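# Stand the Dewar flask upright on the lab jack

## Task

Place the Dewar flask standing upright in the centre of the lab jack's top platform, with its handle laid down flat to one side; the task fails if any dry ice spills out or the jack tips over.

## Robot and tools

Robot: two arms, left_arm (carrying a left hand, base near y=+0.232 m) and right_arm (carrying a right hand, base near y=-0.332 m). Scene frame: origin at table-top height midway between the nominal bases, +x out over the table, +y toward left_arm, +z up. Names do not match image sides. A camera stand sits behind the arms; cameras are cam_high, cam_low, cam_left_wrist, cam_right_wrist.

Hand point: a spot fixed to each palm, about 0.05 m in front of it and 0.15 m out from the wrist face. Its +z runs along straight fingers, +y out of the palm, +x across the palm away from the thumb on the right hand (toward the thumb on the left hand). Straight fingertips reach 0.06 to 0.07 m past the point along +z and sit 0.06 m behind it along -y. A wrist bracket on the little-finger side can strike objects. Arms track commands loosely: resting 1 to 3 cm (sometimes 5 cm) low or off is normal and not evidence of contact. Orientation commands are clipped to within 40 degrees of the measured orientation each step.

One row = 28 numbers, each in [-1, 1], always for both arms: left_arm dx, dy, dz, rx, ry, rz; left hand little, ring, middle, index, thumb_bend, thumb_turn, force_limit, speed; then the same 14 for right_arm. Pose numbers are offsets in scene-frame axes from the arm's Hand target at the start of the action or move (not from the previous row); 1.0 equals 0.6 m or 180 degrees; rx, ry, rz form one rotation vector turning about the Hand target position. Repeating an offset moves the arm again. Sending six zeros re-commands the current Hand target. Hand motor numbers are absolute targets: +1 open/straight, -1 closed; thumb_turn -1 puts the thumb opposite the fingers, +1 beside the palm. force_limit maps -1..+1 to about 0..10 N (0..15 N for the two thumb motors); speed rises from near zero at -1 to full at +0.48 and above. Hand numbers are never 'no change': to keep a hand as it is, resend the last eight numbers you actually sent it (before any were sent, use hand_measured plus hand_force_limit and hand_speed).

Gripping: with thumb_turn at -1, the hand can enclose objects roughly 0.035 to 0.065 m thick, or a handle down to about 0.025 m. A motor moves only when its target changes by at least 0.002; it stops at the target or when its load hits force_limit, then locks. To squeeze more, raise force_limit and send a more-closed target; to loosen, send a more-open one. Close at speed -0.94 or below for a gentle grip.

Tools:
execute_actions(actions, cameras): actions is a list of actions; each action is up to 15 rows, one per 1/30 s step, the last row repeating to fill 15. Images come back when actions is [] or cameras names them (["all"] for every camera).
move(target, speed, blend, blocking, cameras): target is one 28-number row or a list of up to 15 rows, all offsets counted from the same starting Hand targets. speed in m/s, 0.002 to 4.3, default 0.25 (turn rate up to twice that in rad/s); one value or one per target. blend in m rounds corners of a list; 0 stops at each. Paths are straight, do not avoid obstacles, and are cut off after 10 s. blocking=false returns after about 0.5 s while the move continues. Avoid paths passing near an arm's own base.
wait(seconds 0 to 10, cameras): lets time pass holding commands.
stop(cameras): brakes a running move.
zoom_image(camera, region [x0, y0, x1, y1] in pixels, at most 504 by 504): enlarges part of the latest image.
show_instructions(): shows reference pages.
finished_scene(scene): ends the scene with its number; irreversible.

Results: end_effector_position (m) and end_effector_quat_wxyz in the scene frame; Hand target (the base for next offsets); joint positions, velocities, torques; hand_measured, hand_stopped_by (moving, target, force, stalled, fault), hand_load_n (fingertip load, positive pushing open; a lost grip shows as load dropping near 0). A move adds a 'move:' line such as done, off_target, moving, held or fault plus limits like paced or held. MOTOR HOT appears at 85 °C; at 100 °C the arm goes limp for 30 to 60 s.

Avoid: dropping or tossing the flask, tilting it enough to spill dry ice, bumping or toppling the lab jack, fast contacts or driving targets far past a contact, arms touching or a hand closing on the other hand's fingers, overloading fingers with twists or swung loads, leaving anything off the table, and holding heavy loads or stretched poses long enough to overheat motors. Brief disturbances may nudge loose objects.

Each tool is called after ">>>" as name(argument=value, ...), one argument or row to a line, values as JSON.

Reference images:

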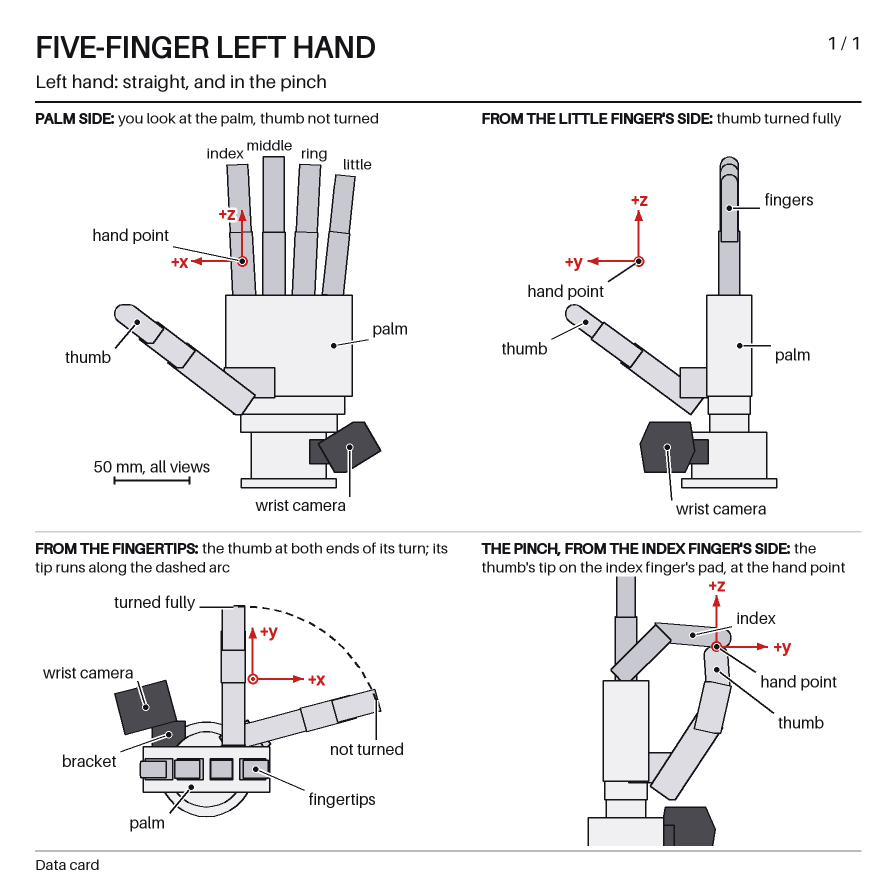

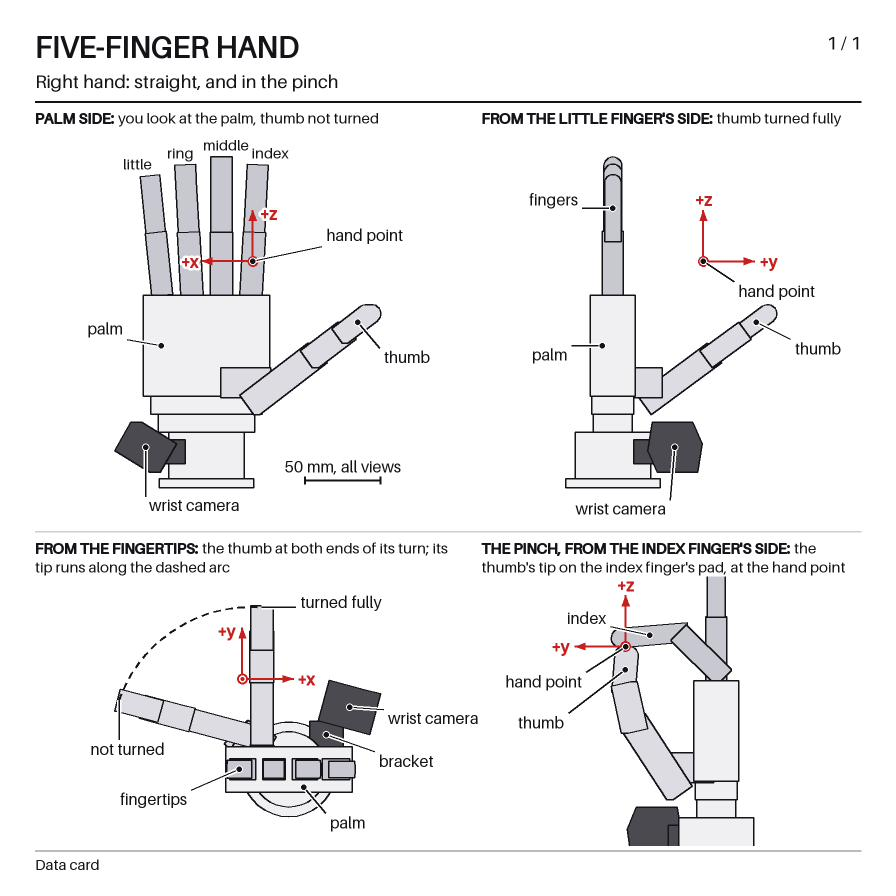

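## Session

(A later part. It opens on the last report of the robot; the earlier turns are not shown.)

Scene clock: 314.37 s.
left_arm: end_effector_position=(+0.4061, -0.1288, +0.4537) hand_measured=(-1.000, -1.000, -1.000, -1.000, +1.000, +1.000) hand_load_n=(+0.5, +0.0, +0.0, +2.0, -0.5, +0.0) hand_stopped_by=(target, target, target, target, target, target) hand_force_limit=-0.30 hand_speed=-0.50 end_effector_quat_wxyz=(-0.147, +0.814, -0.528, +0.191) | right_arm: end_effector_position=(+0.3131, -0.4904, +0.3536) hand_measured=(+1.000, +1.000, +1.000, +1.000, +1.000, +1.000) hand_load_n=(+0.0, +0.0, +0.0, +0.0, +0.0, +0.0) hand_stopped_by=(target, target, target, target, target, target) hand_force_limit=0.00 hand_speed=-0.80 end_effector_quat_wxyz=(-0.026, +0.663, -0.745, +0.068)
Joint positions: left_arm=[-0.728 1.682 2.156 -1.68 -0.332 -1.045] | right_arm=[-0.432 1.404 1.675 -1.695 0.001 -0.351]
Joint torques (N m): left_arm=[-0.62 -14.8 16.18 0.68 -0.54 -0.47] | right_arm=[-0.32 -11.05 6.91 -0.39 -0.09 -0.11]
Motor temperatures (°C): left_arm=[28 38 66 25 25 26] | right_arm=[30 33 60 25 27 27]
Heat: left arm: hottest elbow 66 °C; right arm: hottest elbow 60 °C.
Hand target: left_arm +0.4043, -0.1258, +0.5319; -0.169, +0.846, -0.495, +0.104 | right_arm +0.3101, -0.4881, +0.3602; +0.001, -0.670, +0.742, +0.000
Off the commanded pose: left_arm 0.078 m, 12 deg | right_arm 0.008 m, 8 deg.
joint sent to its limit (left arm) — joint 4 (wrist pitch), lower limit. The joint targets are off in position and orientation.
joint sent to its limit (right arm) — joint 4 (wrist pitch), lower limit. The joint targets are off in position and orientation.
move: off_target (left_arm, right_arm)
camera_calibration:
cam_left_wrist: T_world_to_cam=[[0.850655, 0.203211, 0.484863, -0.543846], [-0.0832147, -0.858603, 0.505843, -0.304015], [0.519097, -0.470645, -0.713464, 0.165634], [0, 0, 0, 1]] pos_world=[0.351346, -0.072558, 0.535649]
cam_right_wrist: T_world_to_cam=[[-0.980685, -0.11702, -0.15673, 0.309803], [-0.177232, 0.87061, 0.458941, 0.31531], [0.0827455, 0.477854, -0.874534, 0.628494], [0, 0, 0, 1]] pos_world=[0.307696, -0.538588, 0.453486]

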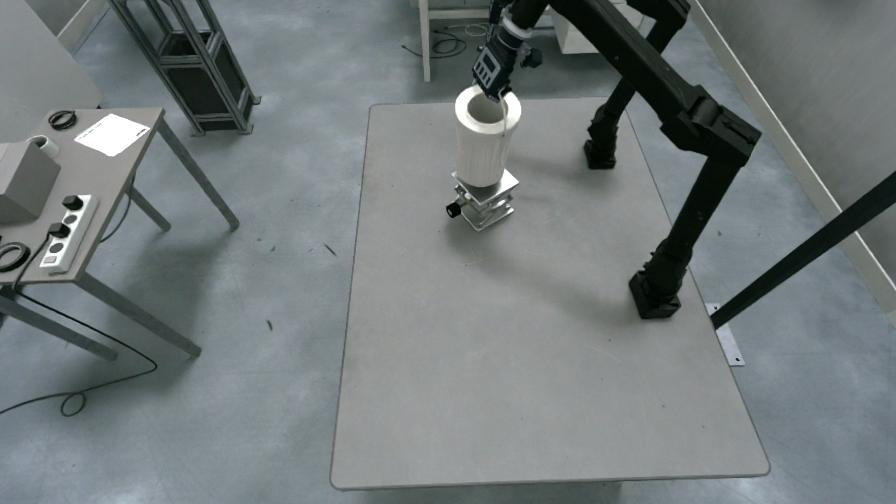

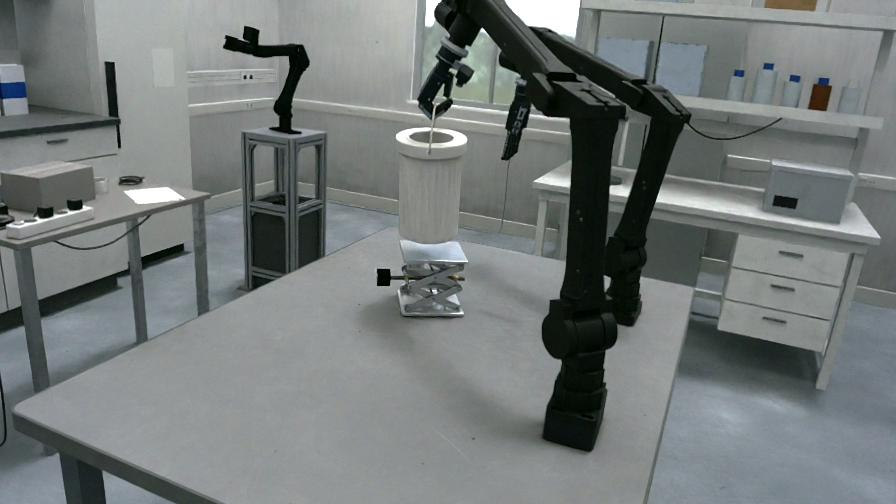

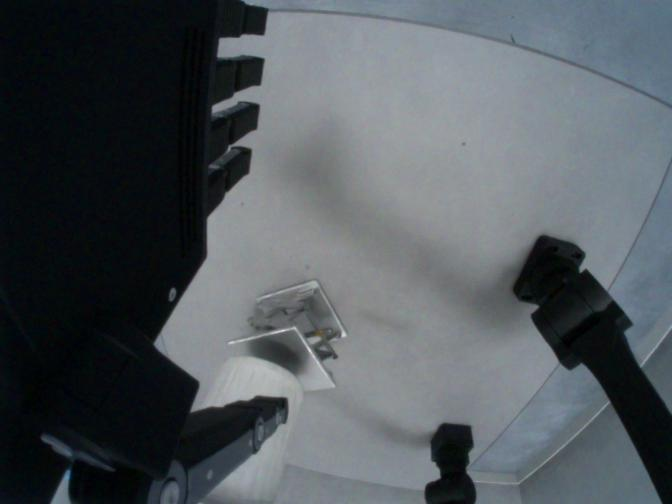

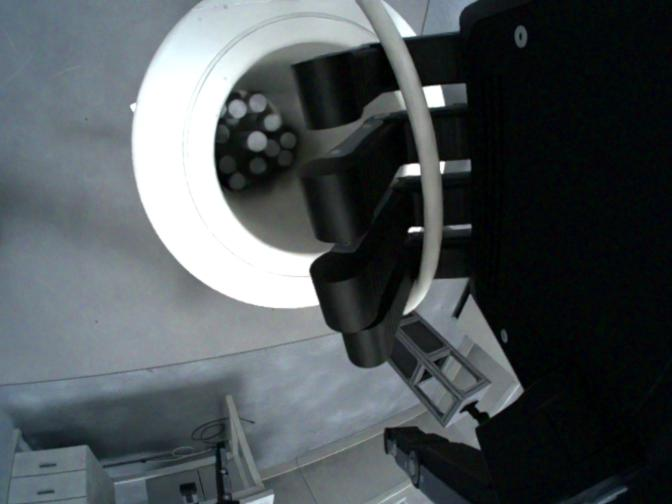

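>>> zoom_image(
  camera="cam_low",
  region=[370, 190, 496, 330],
)

>>> zoom_image(
  camera="cam_high",
  region=[430, 120, 540, 240],
)

>>> zoom_image(
  camera="cam_left_wrist",
  region=[190, 270, 370, 430],
)

Scaled by 3.600 from the camera's 896x504 image, which has a finer 1280x720 frame.

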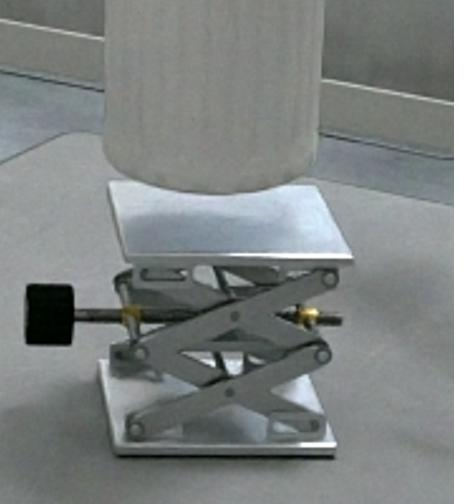

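Scaled by 4.200 from the camera's 896x504 image, which has a finer 1280x720 frame.

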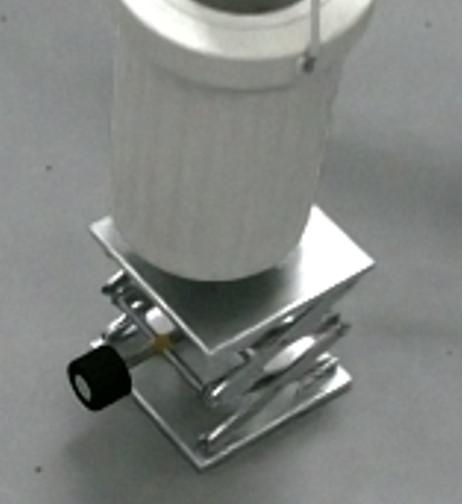

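Scaled by 2.800 from the camera's 672x504 image, which has a finer 960x720 frame.

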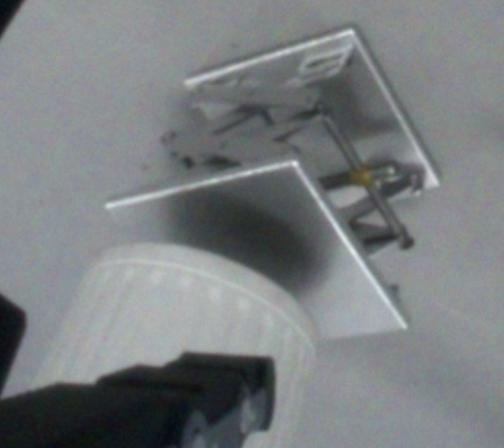

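>>> move(
  target=[-0.025,0,-0.035,0,0,0,-1,-1,-1,-1,1,1,-0.3,-0.5,0,0,0,0,0,0,1,1,1,1,1,1,0,-0.8],
  speed=0.04,
  cameras=["cam_high","cam_low"],
)

>>> zoom_image(
  camera="cam_low",
  region=[370, 190, 496, 330],
)

>>> zoom_image(
  camera="cam_high",
  region=[430, 120, 540, 240],
)

Scene clock: 345.73 s.
left_arm: end_effector_position=(+0.4060, -0.1287, +0.4456) hand_measured=(-1.000, -1.000, -1.000, -1.000, +1.000, +1.000) hand_load_n=(+1.0, +0.0, +0.0, +2.5, +0.0, +0.0) hand_stopped_by=(target, target, target, target, target, target) hand_force_limit=-0.30 hand_speed=-0.50 end_effector_quat_wxyz=(-0.148, +0.821, -0.519, +0.184) | right_arm: end_effector_position=(+0.3131, -0.4904, +0.3536) hand_measured=(+1.000, +1.000, +1.000, +1.000, +1.000, +1.000) hand_load_n=(+0.0, +0.0, +0.0, +0.0, +0.0, +0.0) hand_stopped_by=(target, target, target, target, target, target) hand_force_limit=0.00 hand_speed=-0.80 end_effector_quat_wxyz=(-0.026, +0.663, -0.745, +0.068)
Joint positions: left_arm=[-0.729 1.682 2.136 -1.68 -0.336 -1.073] | right_arm=[-0.432 1.404 1.675 -1.695 0.001 -0.351]
Joint torques (N m): left_arm=[-1.26 -16.32 11.38 0.65 -0.55 -0.47] | right_arm=[-0.32 -11.05 6.91 -0.39 -0.09 -0.11]
Motor temperatures (°C): left_arm=[28 41 72 25 26 26] | right_arm=[30 33 60 25 27 27]
Heat: left arm: hottest elbow 72 °C; right arm: hottest elbow 60 °C.
Hand target: left_arm +0.3893, -0.1258, +0.5109; -0.169, +0.846, -0.495, +0.104 | right_arm +0.3101, -0.4881, +0.3602; +0.001, -0.670, +0.742, +0.000
Off the commanded pose: left_arm 0.067 m, 10 deg | right_arm 0.008 m, 8 deg.
joint sent to its limit (left arm) — joint 4 (wrist pitch), lower limit. The joint targets are off in position and orientation.
joint sent to its limit (right arm) — joint 4 (wrist pitch), lower limit. The joint targets are off in position and orientation.
move: off_target (left_arm, right_arm)
Images, in order (width x height): cam_high 896x504, cam_low 896x504.

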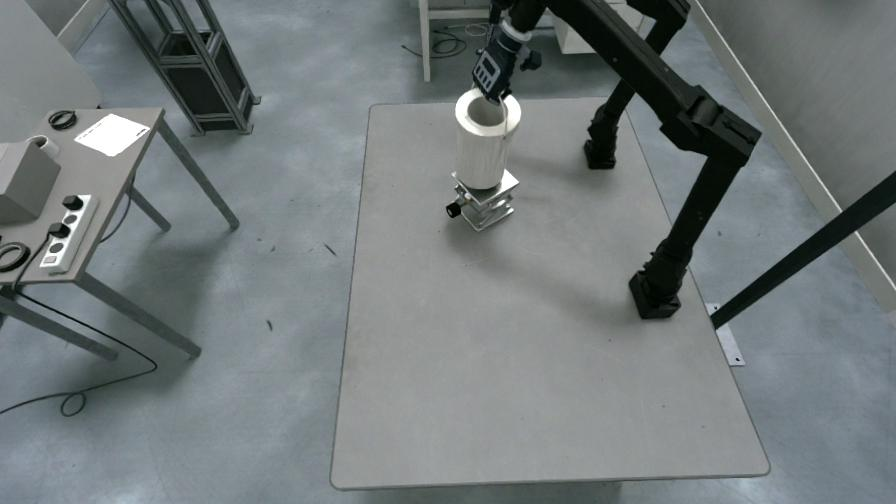

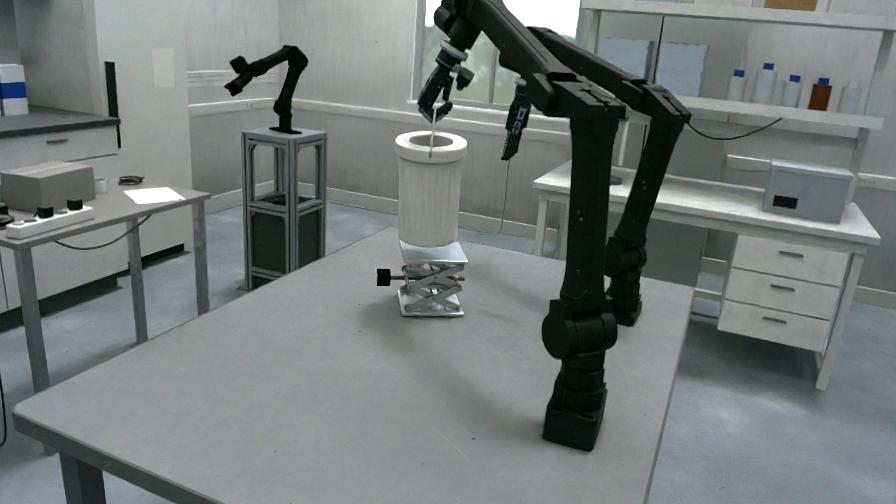

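Scaled by 3.600 from the camera's 896x504 image, which has a finer 1280x720 frame.

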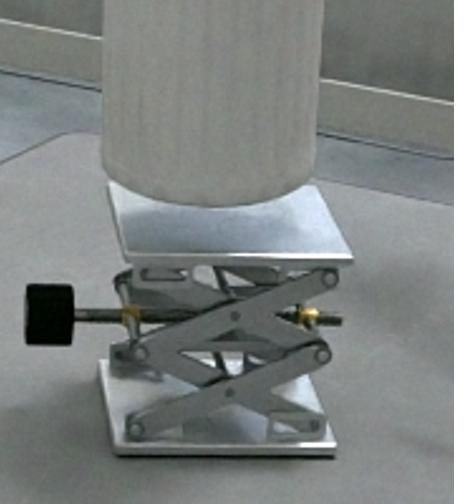

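Scaled by 4.200 from the camera's 896x504 image, which has a finer 1280x720 frame.

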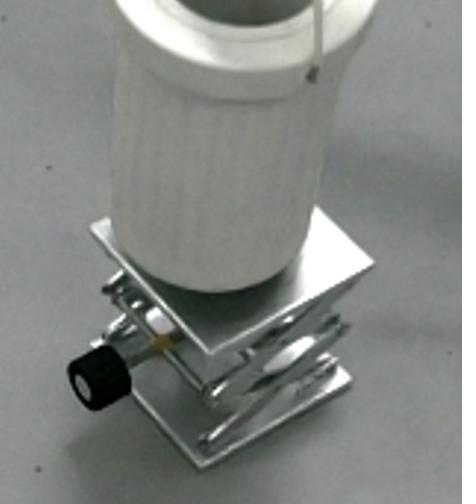

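>>> move(
  target=[-0.05,0,-0.02,0,0,0,-1,-1,-1,-1,1,1,-0.3,-0.5,0,0,0,0,0,0,1,1,1,1,1,1,0,-0.8],
  speed=0.05,
  cameras=["cam_high","cam_low"],
)

>>> zoom_image(
  camera="cam_low",
  region=[370, 190, 496, 330],
)

>>> zoom_image(
  camera="cam_high",
  region=[430, 120, 540, 240],
)

Scene clock: 355.30 s.
left_arm: end_effector_position=(+0.3776, -0.1317, +0.4259) hand_measured=(-1.000, -1.000, -1.000, -1.000, +1.000, +1.000) hand_load_n=(+1.0, +0.0, +0.0, +2.5, +0.0, +0.0) hand_stopped_by=(target, target, target, target, target, target) hand_force_limit=-0.30 hand_speed=-0.50 end_effector_quat_wxyz=(-0.146, +0.825, -0.521, +0.162) | right_arm: end_effector_position=(+0.3131, -0.4904, +0.3536) hand_measured=(+1.000, +1.000, +1.000, +1.000, +1.000, +1.000) hand_load_n=(+0.0, +0.0, +0.0, +0.0, +0.0, +0.0) hand_stopped_by=(target, target, target, target, target, target) hand_force_limit=0.00 hand_speed=-0.80 end_effector_quat_wxyz=(-0.026, +0.663, -0.745, +0.068)
Joint positions: left_arm=[-0.768 1.638 2.033 -1.68 -0.339 -1.122] | right_arm=[-0.432 1.404 1.675 -1.695 0.001 -0.351]
Joint torques (N m): left_arm=[-0.91 -16.91 11.44 0.5 -0.57 -0.4] | right_arm=[-0.38 -11.05 6.93 -0.4 -0.09 -0.11]
Motor temperatures (°C): left_arm=[28 42 69 25 26 26] | right_arm=[30 33 60 25 27 27]
Heat: left arm: hottest elbow 69 °C; right arm: hottest elbow 60 °C.
Hand target: left_arm +0.3593, -0.1258, +0.4989; -0.169, +0.846, -0.495, +0.104 | right_arm +0.3101, -0.4881, +0.3602; +0.001, -0.670, +0.742, +0.000
Off the commanded pose: left_arm 0.076 m, 8 deg | right_arm 0.008 m, 8 deg.
joint sent to its limit (left arm) — joint 4 (wrist pitch), lower limit. The joint targets are off in position and orientation.
joint sent to its limit (right arm) — joint 4 (wrist pitch), lower limit. The joint targets are off in position and orientation.
move: off_target (left_arm, right_arm)
Images, in order (width x height): cam_high 896x504, cam_low 896x504.

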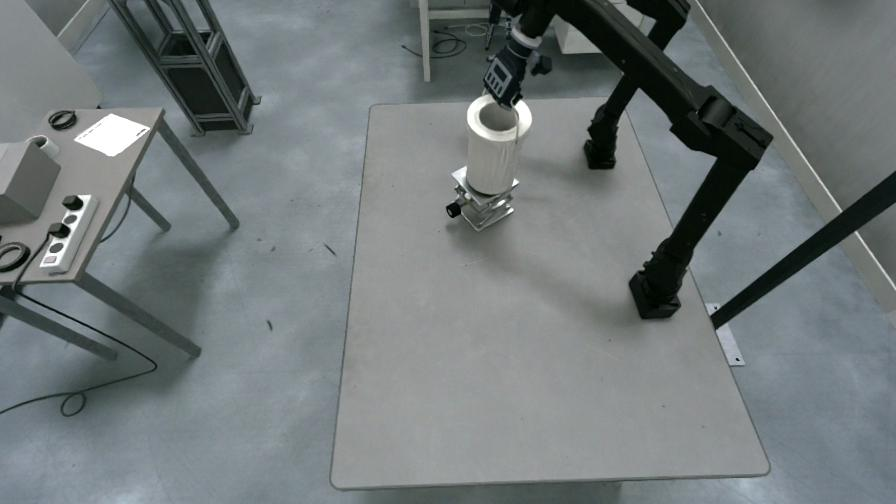

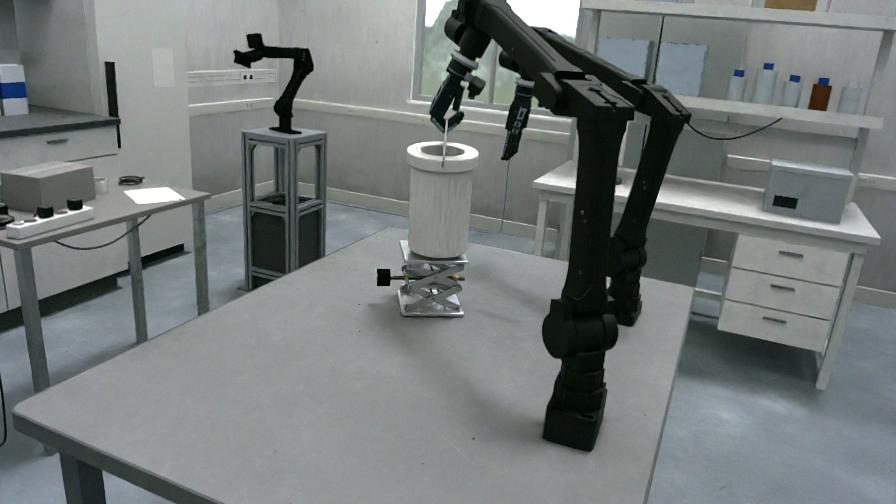

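Scaled by 3.600 from the camera's 896x504 image, which has a finer 1280x720 frame.

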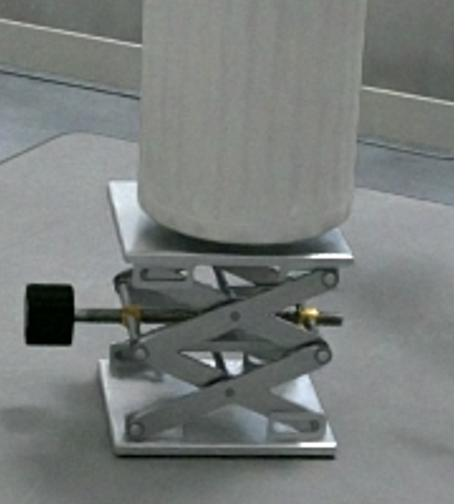

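Scaled by 4.200 from the camera's 896x504 image, which has a finer 1280x720 frame.

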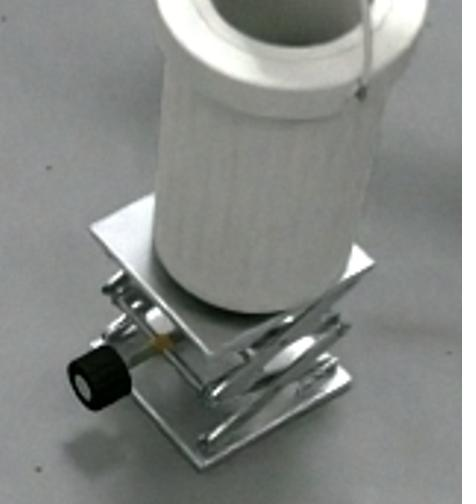

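>>> move(
  target=[0.07,-0.005,0,0,0,0,-1,-1,-1,-1,1,1,-0.3,-0.5,0,0,0,0,0,0,1,1,1,1,1,1,0,-0.8],
  speed=0.05,
  cameras=["cam_high","cam_low"],
)

>>> zoom_image(
  camera="cam_low",
  region=[370, 190, 496, 330],
)

>>> zoom_image(
  camera="cam_high",
  region=[430, 120, 540, 240],
)

Scene clock: 370.43 s.
left_arm: end_effector_position=(+0.3933, -0.1387, +0.4238) hand_measured=(-1.000, -1.000, -1.000, -1.000, +1.000, +1.000) hand_load_n=(+1.0, +0.0, +0.0, +2.0, +0.0, -0.5) hand_stopped_by=(target, target, target, target, target, target) hand_force_limit=-0.30 hand_speed=-0.50 end_effector_quat_wxyz=(-0.147, +0.824, -0.522, +0.164) | right_arm: end_effector_position=(+0.3131, -0.4904, +0.3536) hand_measured=(+1.000, +1.000, +1.000, +1.000, +1.000, +1.000) hand_load_n=(+0.0, +0.0, +0.0, +0.0, +0.0, +0.0) hand_stopped_by=(target, target, target, target, target, target) hand_force_limit=0.00 hand_speed=-0.80 end_effector_quat_wxyz=(-0.026, +0.663, -0.745, +0.068)
Joint positions: left_arm=[-0.758 1.682 2.084 -1.68 -0.339 -1.11] | right_arm=[-0.432 1.404 1.675 -1.695 0.001 -0.351]
Joint torques (N m): left_arm=[1.14 -14.51 16.18 0.57 -0.34 -0.07] | right_arm=[-0.32 -10.99 6.91 -0.39 -0.09 -0.11]
Motor temperatures (°C): left_arm=[28 44 66 25 26 26] | right_arm=[30 33 60 25 27 27]
Heat: left arm: hottest elbow 66 °C; right arm: hottest elbow 60 °C.
Hand target: left_arm +0.4013, -0.1288, +0.4989; -0.169, +0.846, -0.495, +0.104 | right_arm +0.3101, -0.4881, +0.3602; +0.001, -0.670, +0.742, +0.000
Off the commanded pose: left_arm 0.076 m, 8 deg | right_arm 0.008 m, 8 deg.
joint sent to its limit (left arm) — joint 4 (wrist pitch), lower limit. The joint targets are off in position and orientation.
joint sent to its limit (right arm) — joint 4 (wrist pitch), lower limit. The joint targets are off in position and orientation.
move: off_target (left_arm, right_arm)
Images, in order (width x height): cam_high 896x504, cam_low 896x504.

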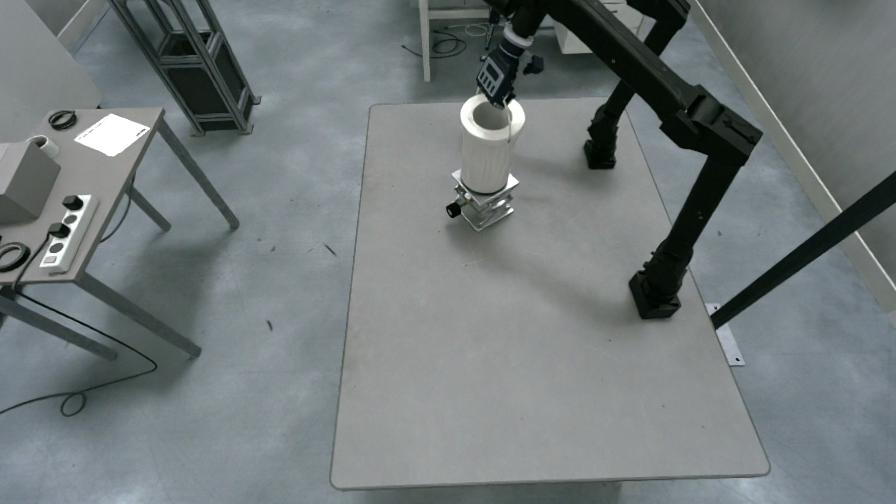

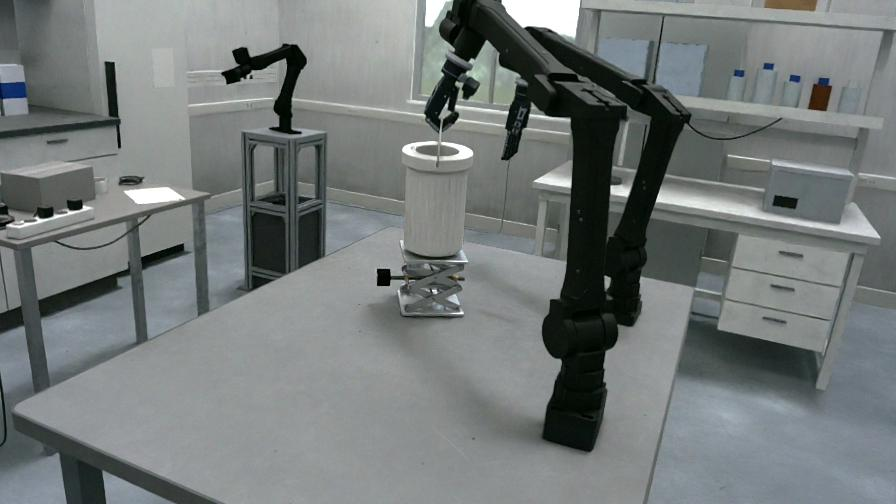

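Scaled by 3.600 from the camera's 896x504 image, which has a finer 1280x720 frame.

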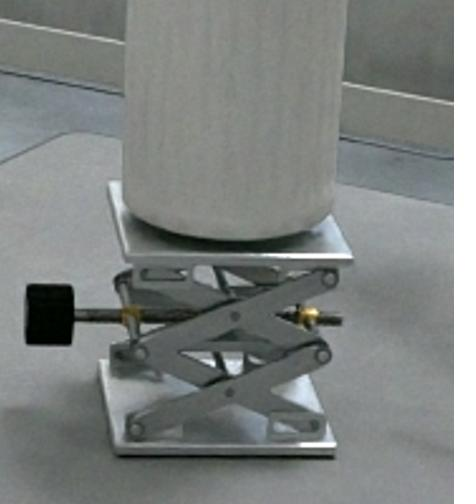

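Scaled by 4.200 from the camera's 896x504 image, which has a finer 1280x720 frame.

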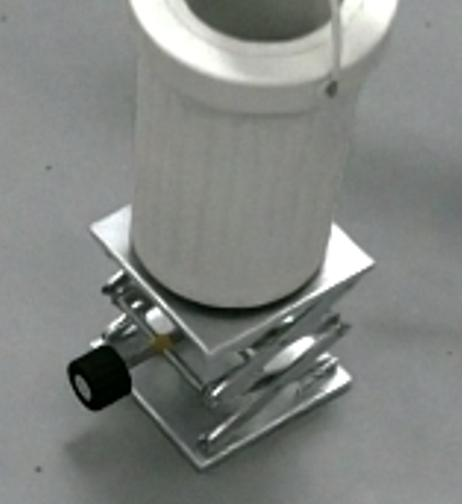

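>>> move(
  target=[0,0,-0.06,0,0,0,-1,-1,-1,-1,1,1,-0.3,-0.5,0,0,0,0,0,0,1,1,1,1,1,1,0,-0.8],
  speed=0.03,
  cameras=["cam_high","cam_low","cam_right_wrist"],
)

>>> zoom_image(
  camera="cam_low",
  region=[370, 70, 496, 330],
)

>>> zoom_image(
  camera="cam_high",
  region=[430, 120, 540, 240],
)

Scene clock: 382.27 s.
left_arm: end_effector_position=(+0.3952, -0.1404, +0.4179) hand_measured=(-1.000, -1.000, -1.000, -1.000, +1.000, +1.000) hand_load_n=(+1.0, +0.0, +0.0, +2.0, +0.0, +0.0) hand_stopped_by=(target, target, target, target, target, target) hand_force_limit=-0.30 hand_speed=-0.50 end_effector_quat_wxyz=(-0.148, +0.824, -0.524, +0.158) | right_arm: end_effector_position=(+0.3131, -0.4904, +0.3536) hand_measured=(+1.000, +1.000, +1.000, +1.000, +1.000, +1.000) hand_load_n=(+0.0, -0.5, +0.0, +0.0, +0.0, +0.0) hand_stopped_by=(target, target, target, target, target, target) hand_force_limit=0.00 hand_speed=-0.80 end_effector_quat_wxyz=(-0.026, +0.663, -0.745, +0.068)
Joint positions: left_arm=[-0.758 1.693 2.084 -1.68 -0.339 -1.108] | right_arm=[-0.432 1.404 1.675 -1.695 0.001 -0.351]
Joint torques (N m): left_arm=[0.91 -14.15 11.52 0.54 -0.51 -0.28] | right_arm=[-0.38 -11.05 6.93 -0.4 -0.09 -0.11]
Motor temperatures (°C): left_arm=[28 43 65 25 26 26] | right_arm=[30 33 60 25 27 27]
Heat: left arm: hottest elbow 65 °C; right arm: hottest elbow 60 °C.
Hand target: left_arm +0.4013, -0.1288, +0.4629; -0.169, +0.846, -0.495, +0.104 | right_arm +0.3101, -0.4881, +0.3602; +0.001, -0.670, +0.742, +0.000
Off the commanded pose: left_arm 0.047 m, 8 deg | right_arm 0.008 m, 8 deg.
joint sent to its limit (left arm) — joint 4 (wrist pitch), lower limit. The joint targets are off in position and orientation.
joint sent to its limit (right arm) — joint 4 (wrist pitch), lower limit. The joint targets are off in position and orientation.
move: off_target (left_arm, right_arm)
camera_calibration:
cam_right_wrist: T_world_to_cam=[[-0.980685, -0.11702, -0.15673, 0.309803], [-0.177232, 0.87061, 0.458941, 0.31531], [0.0827455, 0.477854, -0.874534, 0.628494], [0, 0, 0, 1]] pos_world=[0.307696, -0.538588, 0.453486]
Images, in order (width x height): cam_high 896x504, cam_low 896x504, cam_right_wrist 672x504.

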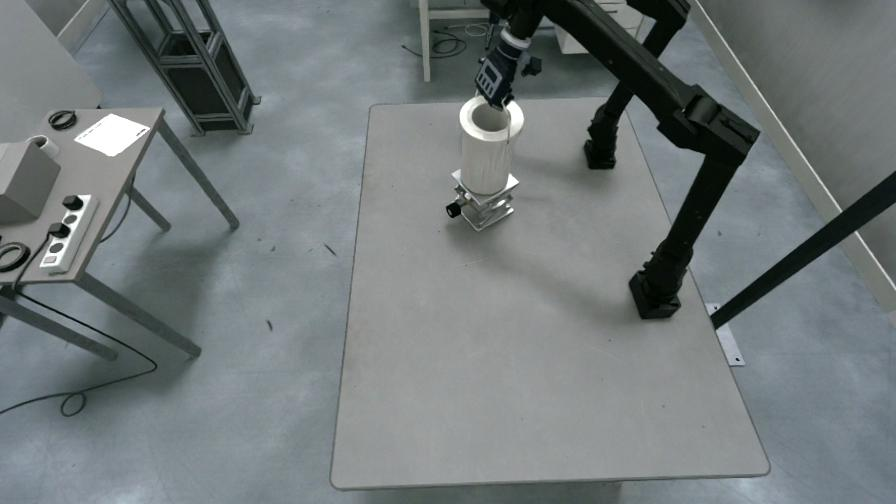

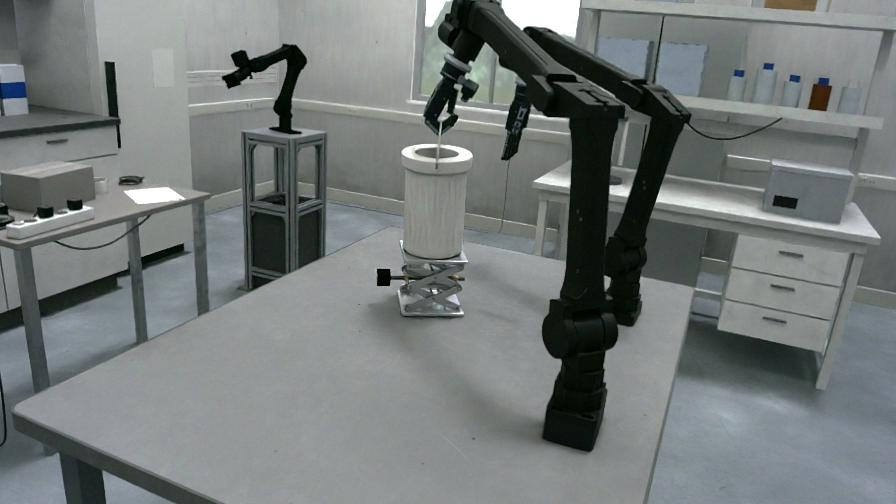

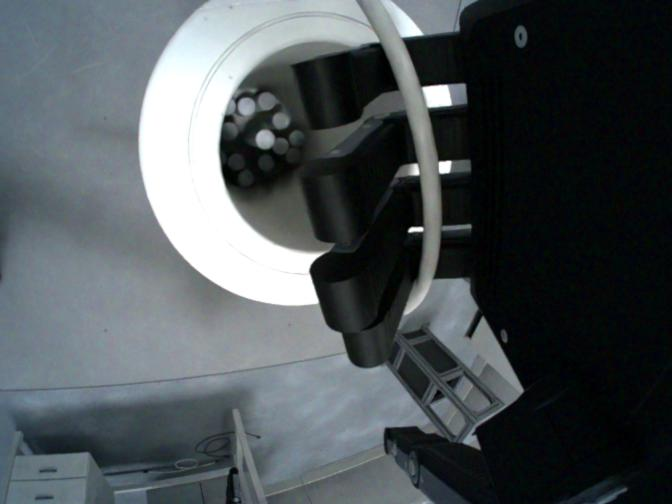

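Scaled by 1.938 from the camera's 896x504 image, which has a finer 1280x720 frame.

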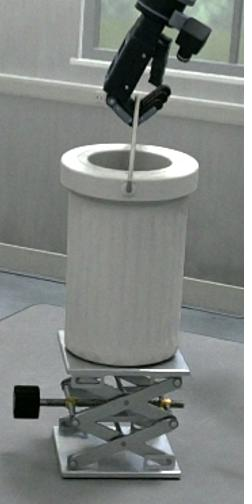

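Scaled by 4.200 from the camera's 896x504 image, which has a finer 1280x720 frame.

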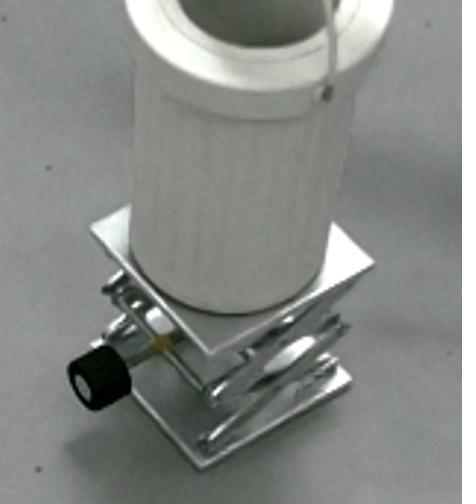

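>>> move(
  target=[0,0,-0.035,0,0,0,-1,-1,-1,-1,1,1,-0.3,-0.5,0,0,0,0,0,0,1,1,1,1,1,1,0,-0.8],
  speed=0.03,
  cameras=["cam_high","cam_low","cam_right_wrist"],
)

>>> zoom_image(
  camera="cam_low",
  region=[370, 70, 496, 330],
)

>>> zoom_image(
  camera="cam_high",
  region=[430, 120, 540, 240],
)

Scene clock: 393.63 s.
left_arm: end_effector_position=(+0.3953, -0.1405, +0.4161) hand_measured=(-1.000, -1.000, -1.000, -1.000, +1.000, +1.000) hand_load_n=(+0.5, +0.0, +0.0, +1.0, +0.5, +0.0) hand_stopped_by=(target, target, target, target, target, target) hand_force_limit=-0.30 hand_speed=-0.50 end_effector_quat_wxyz=(-0.148, +0.827, -0.520, +0.157) | right_arm: end_effector_position=(+0.3131, -0.4904, +0.3536) hand_measured=(+1.000, +1.000, +1.000, +1.000, +1.000, +1.000) hand_load_n=(+0.0, +0.0, +0.0, +0.0, +0.0, +0.0) hand_stopped_by=(target, target, target, target, target, target) hand_force_limit=0.00 hand_speed=-0.80 end_effector_quat_wxyz=(-0.026, +0.663, -0.745, +0.068)
Joint positions: left_arm=[-0.758 1.693 2.079 -1.68 -0.339 -1.119] | right_arm=[-0.432 1.404 1.675 -1.695 0.001 -0.351]
Joint torques (N m): left_arm=[0.91 -13.16 9.09 0.58 -0.6 -0.31] | right_arm=[-0.32 -11.05 6.91 -0.38 -0.09 -0.11]
Motor temperatures (°C): left_arm=[28 43 64 25 26 26] | right_arm=[30 33 59 25 27 27]
Heat: left arm: hottest elbow 64 °C; right arm: hottest elbow 59 °C.
Hand target: left_arm +0.4013, -0.1288, +0.4419; -0.169, +0.846, -0.495, +0.104 | right_arm +0.3101, -0.4881, +0.3602; +0.001, -0.670, +0.742, +0.000
Off the commanded pose: left_arm 0.029 m, 7 deg | right_arm 0.008 m, 8 deg.
joint sent to its limit (left arm) — joint 4 (wrist pitch), lower limit. The joint targets are off in position and orientation.
joint sent to its limit (right arm) — joint 4 (wrist pitch), lower limit. The joint targets are off in position and orientation.
move: off_target (left_arm, right_arm)
camera_calibration:
cam_right_wrist: T_world_to_cam=[[-0.980685, -0.11702, -0.15673, 0.309803], [-0.177232, 0.87061, 0.458941, 0.31531], [0.0827455, 0.477854, -0.874534, 0.628494], [0, 0, 0, 1]] pos_world=[0.307696, -0.538588, 0.453486]
Images, in order (width x height): cam_high 896x504, cam_low 896x504, cam_right_wrist 672x504.

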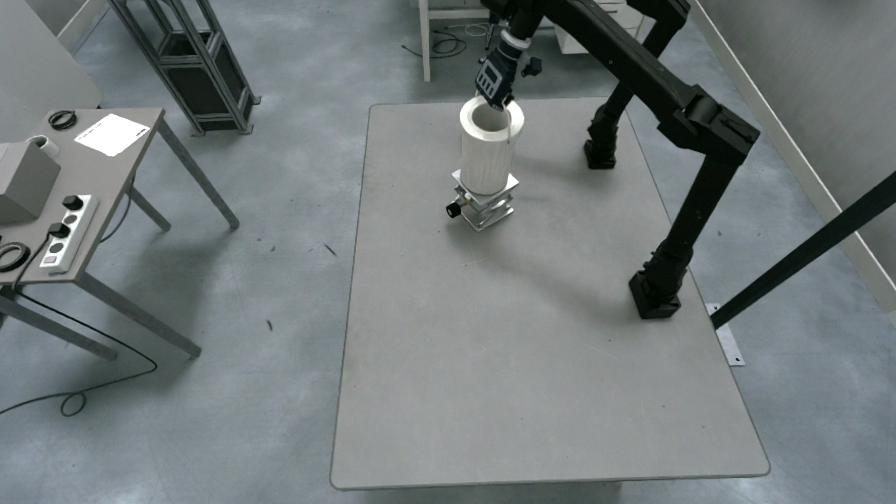

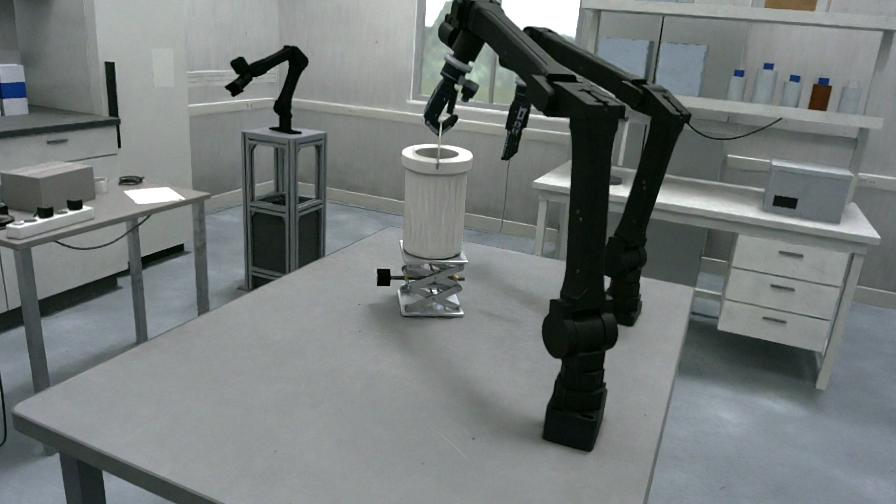

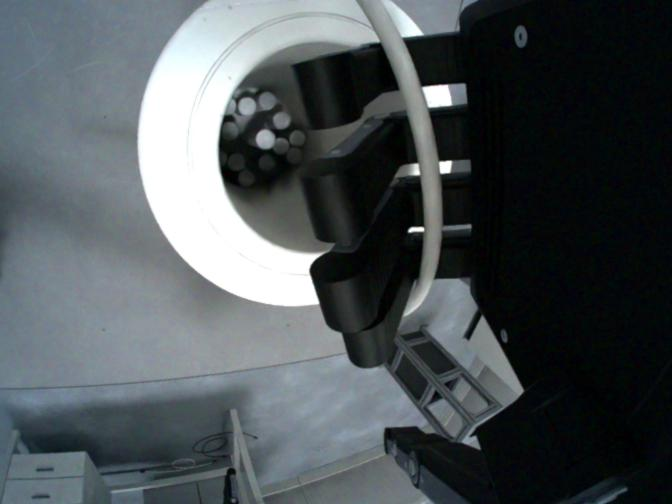

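Scaled by 1.938 from the camera's 896x504 image, which has a finer 1280x720 frame.

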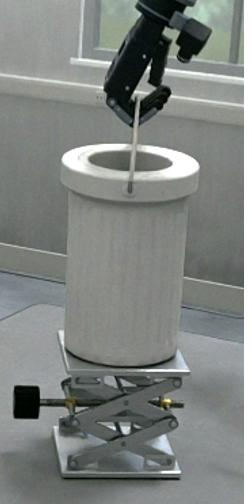

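Scaled by 4.200 from the camera's 896x504 image, which has a finer 1280x720 frame.

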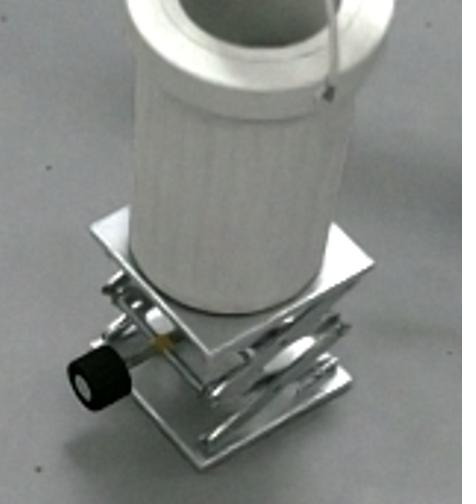

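>>> move(
  target=[0,0,-0.02,0,0,0,-1,-1,-1,-1,1,1,-0.3,-0.5,0,0,0,0,0,0,1,1,1,1,1,1,0,-0.8],
  speed=0.03,
  cameras=["cam_right_wrist"],
)

Scene clock: 399.67 s.
left_arm: end_effector_position=(+0.3957, -0.1404, +0.4119) hand_measured=(-1.000, -1.000, -1.000, -1.000, +1.000, +1.000) hand_load_n=(+0.5, +0.0, +0.0, +0.0, +0.0, +0.0) hand_stopped_by=(target, target, target, target, target, target) hand_force_limit=-0.30 hand_speed=-0.50 end_effector_quat_wxyz=(-0.147, +0.833, -0.511, +0.154) | right_arm: end_effector_position=(+0.3131, -0.4904, +0.3536) hand_measured=(+1.000, +1.000, +1.000, +1.000, +1.000, +1.000) hand_load_n=(+0.0, +0.0, -0.5, +0.0, +0.0, +0.0) hand_stopped_by=(target, target, target, target, target, target) hand_force_limit=0.00 hand_speed=-0.80 end_effector_quat_wxyz=(-0.026, +0.663, -0.745, +0.068)
Joint positions: left_arm=[-0.758 1.693 2.069 -1.68 -0.341 -1.143] | right_arm=[-0.432 1.404 1.675 -1.695 0.001 -0.351]
Joint torques (N m): left_arm=[0.85 -12.45 8.47 0.49 -0.61 -0.24] | right_arm=[-0.32 -11.05 6.93 -0.4 -0.09 -0.11]
Motor temperatures (°C): left_arm=[28 43 63 25 26 26] | right_arm=[30 33 59 25 27 27]
Heat: left arm: hottest elbow 63 °C; right arm: hottest elbow 59 °C.
Hand target: left_arm +0.4013, -0.1288, +0.4299; -0.169, +0.846, -0.495, +0.104 | right_arm +0.3101, -0.4881, +0.3602; +0.001, -0.670, +0.742, +0.000
Off the commanded pose: left_arm 0.022 m, 7 deg | right_arm 0.008 m, 8 deg.
joint sent to its limit (left arm) — joint 4 (wrist pitch), lower limit. The joint targets are off in position and orientation.
joint sent to its limit (right arm) — joint 4 (wrist pitch), lower limit. The joint targets are off in position and orientation.
move: off_target (left_arm, right_arm)
camera_calibration:
cam_right_wrist: T_world_to_cam=[[-0.980685, -0.11702, -0.15673, 0.309803], [-0.177232, 0.87061, 0.458941, 0.31531], [0.0827455, 0.477854, -0.874534, 0.628494], [0, 0, 0, 1]] pos_world=[0.307696, -0.538588, 0.453486]
Images, in order (width x height): cam_right_wrist 672x504.

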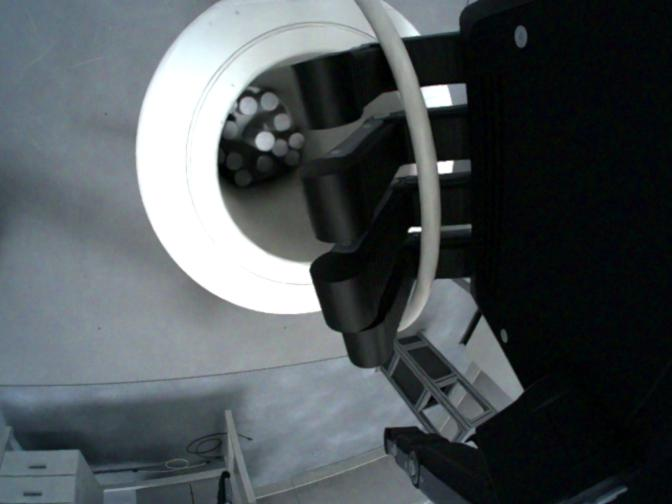

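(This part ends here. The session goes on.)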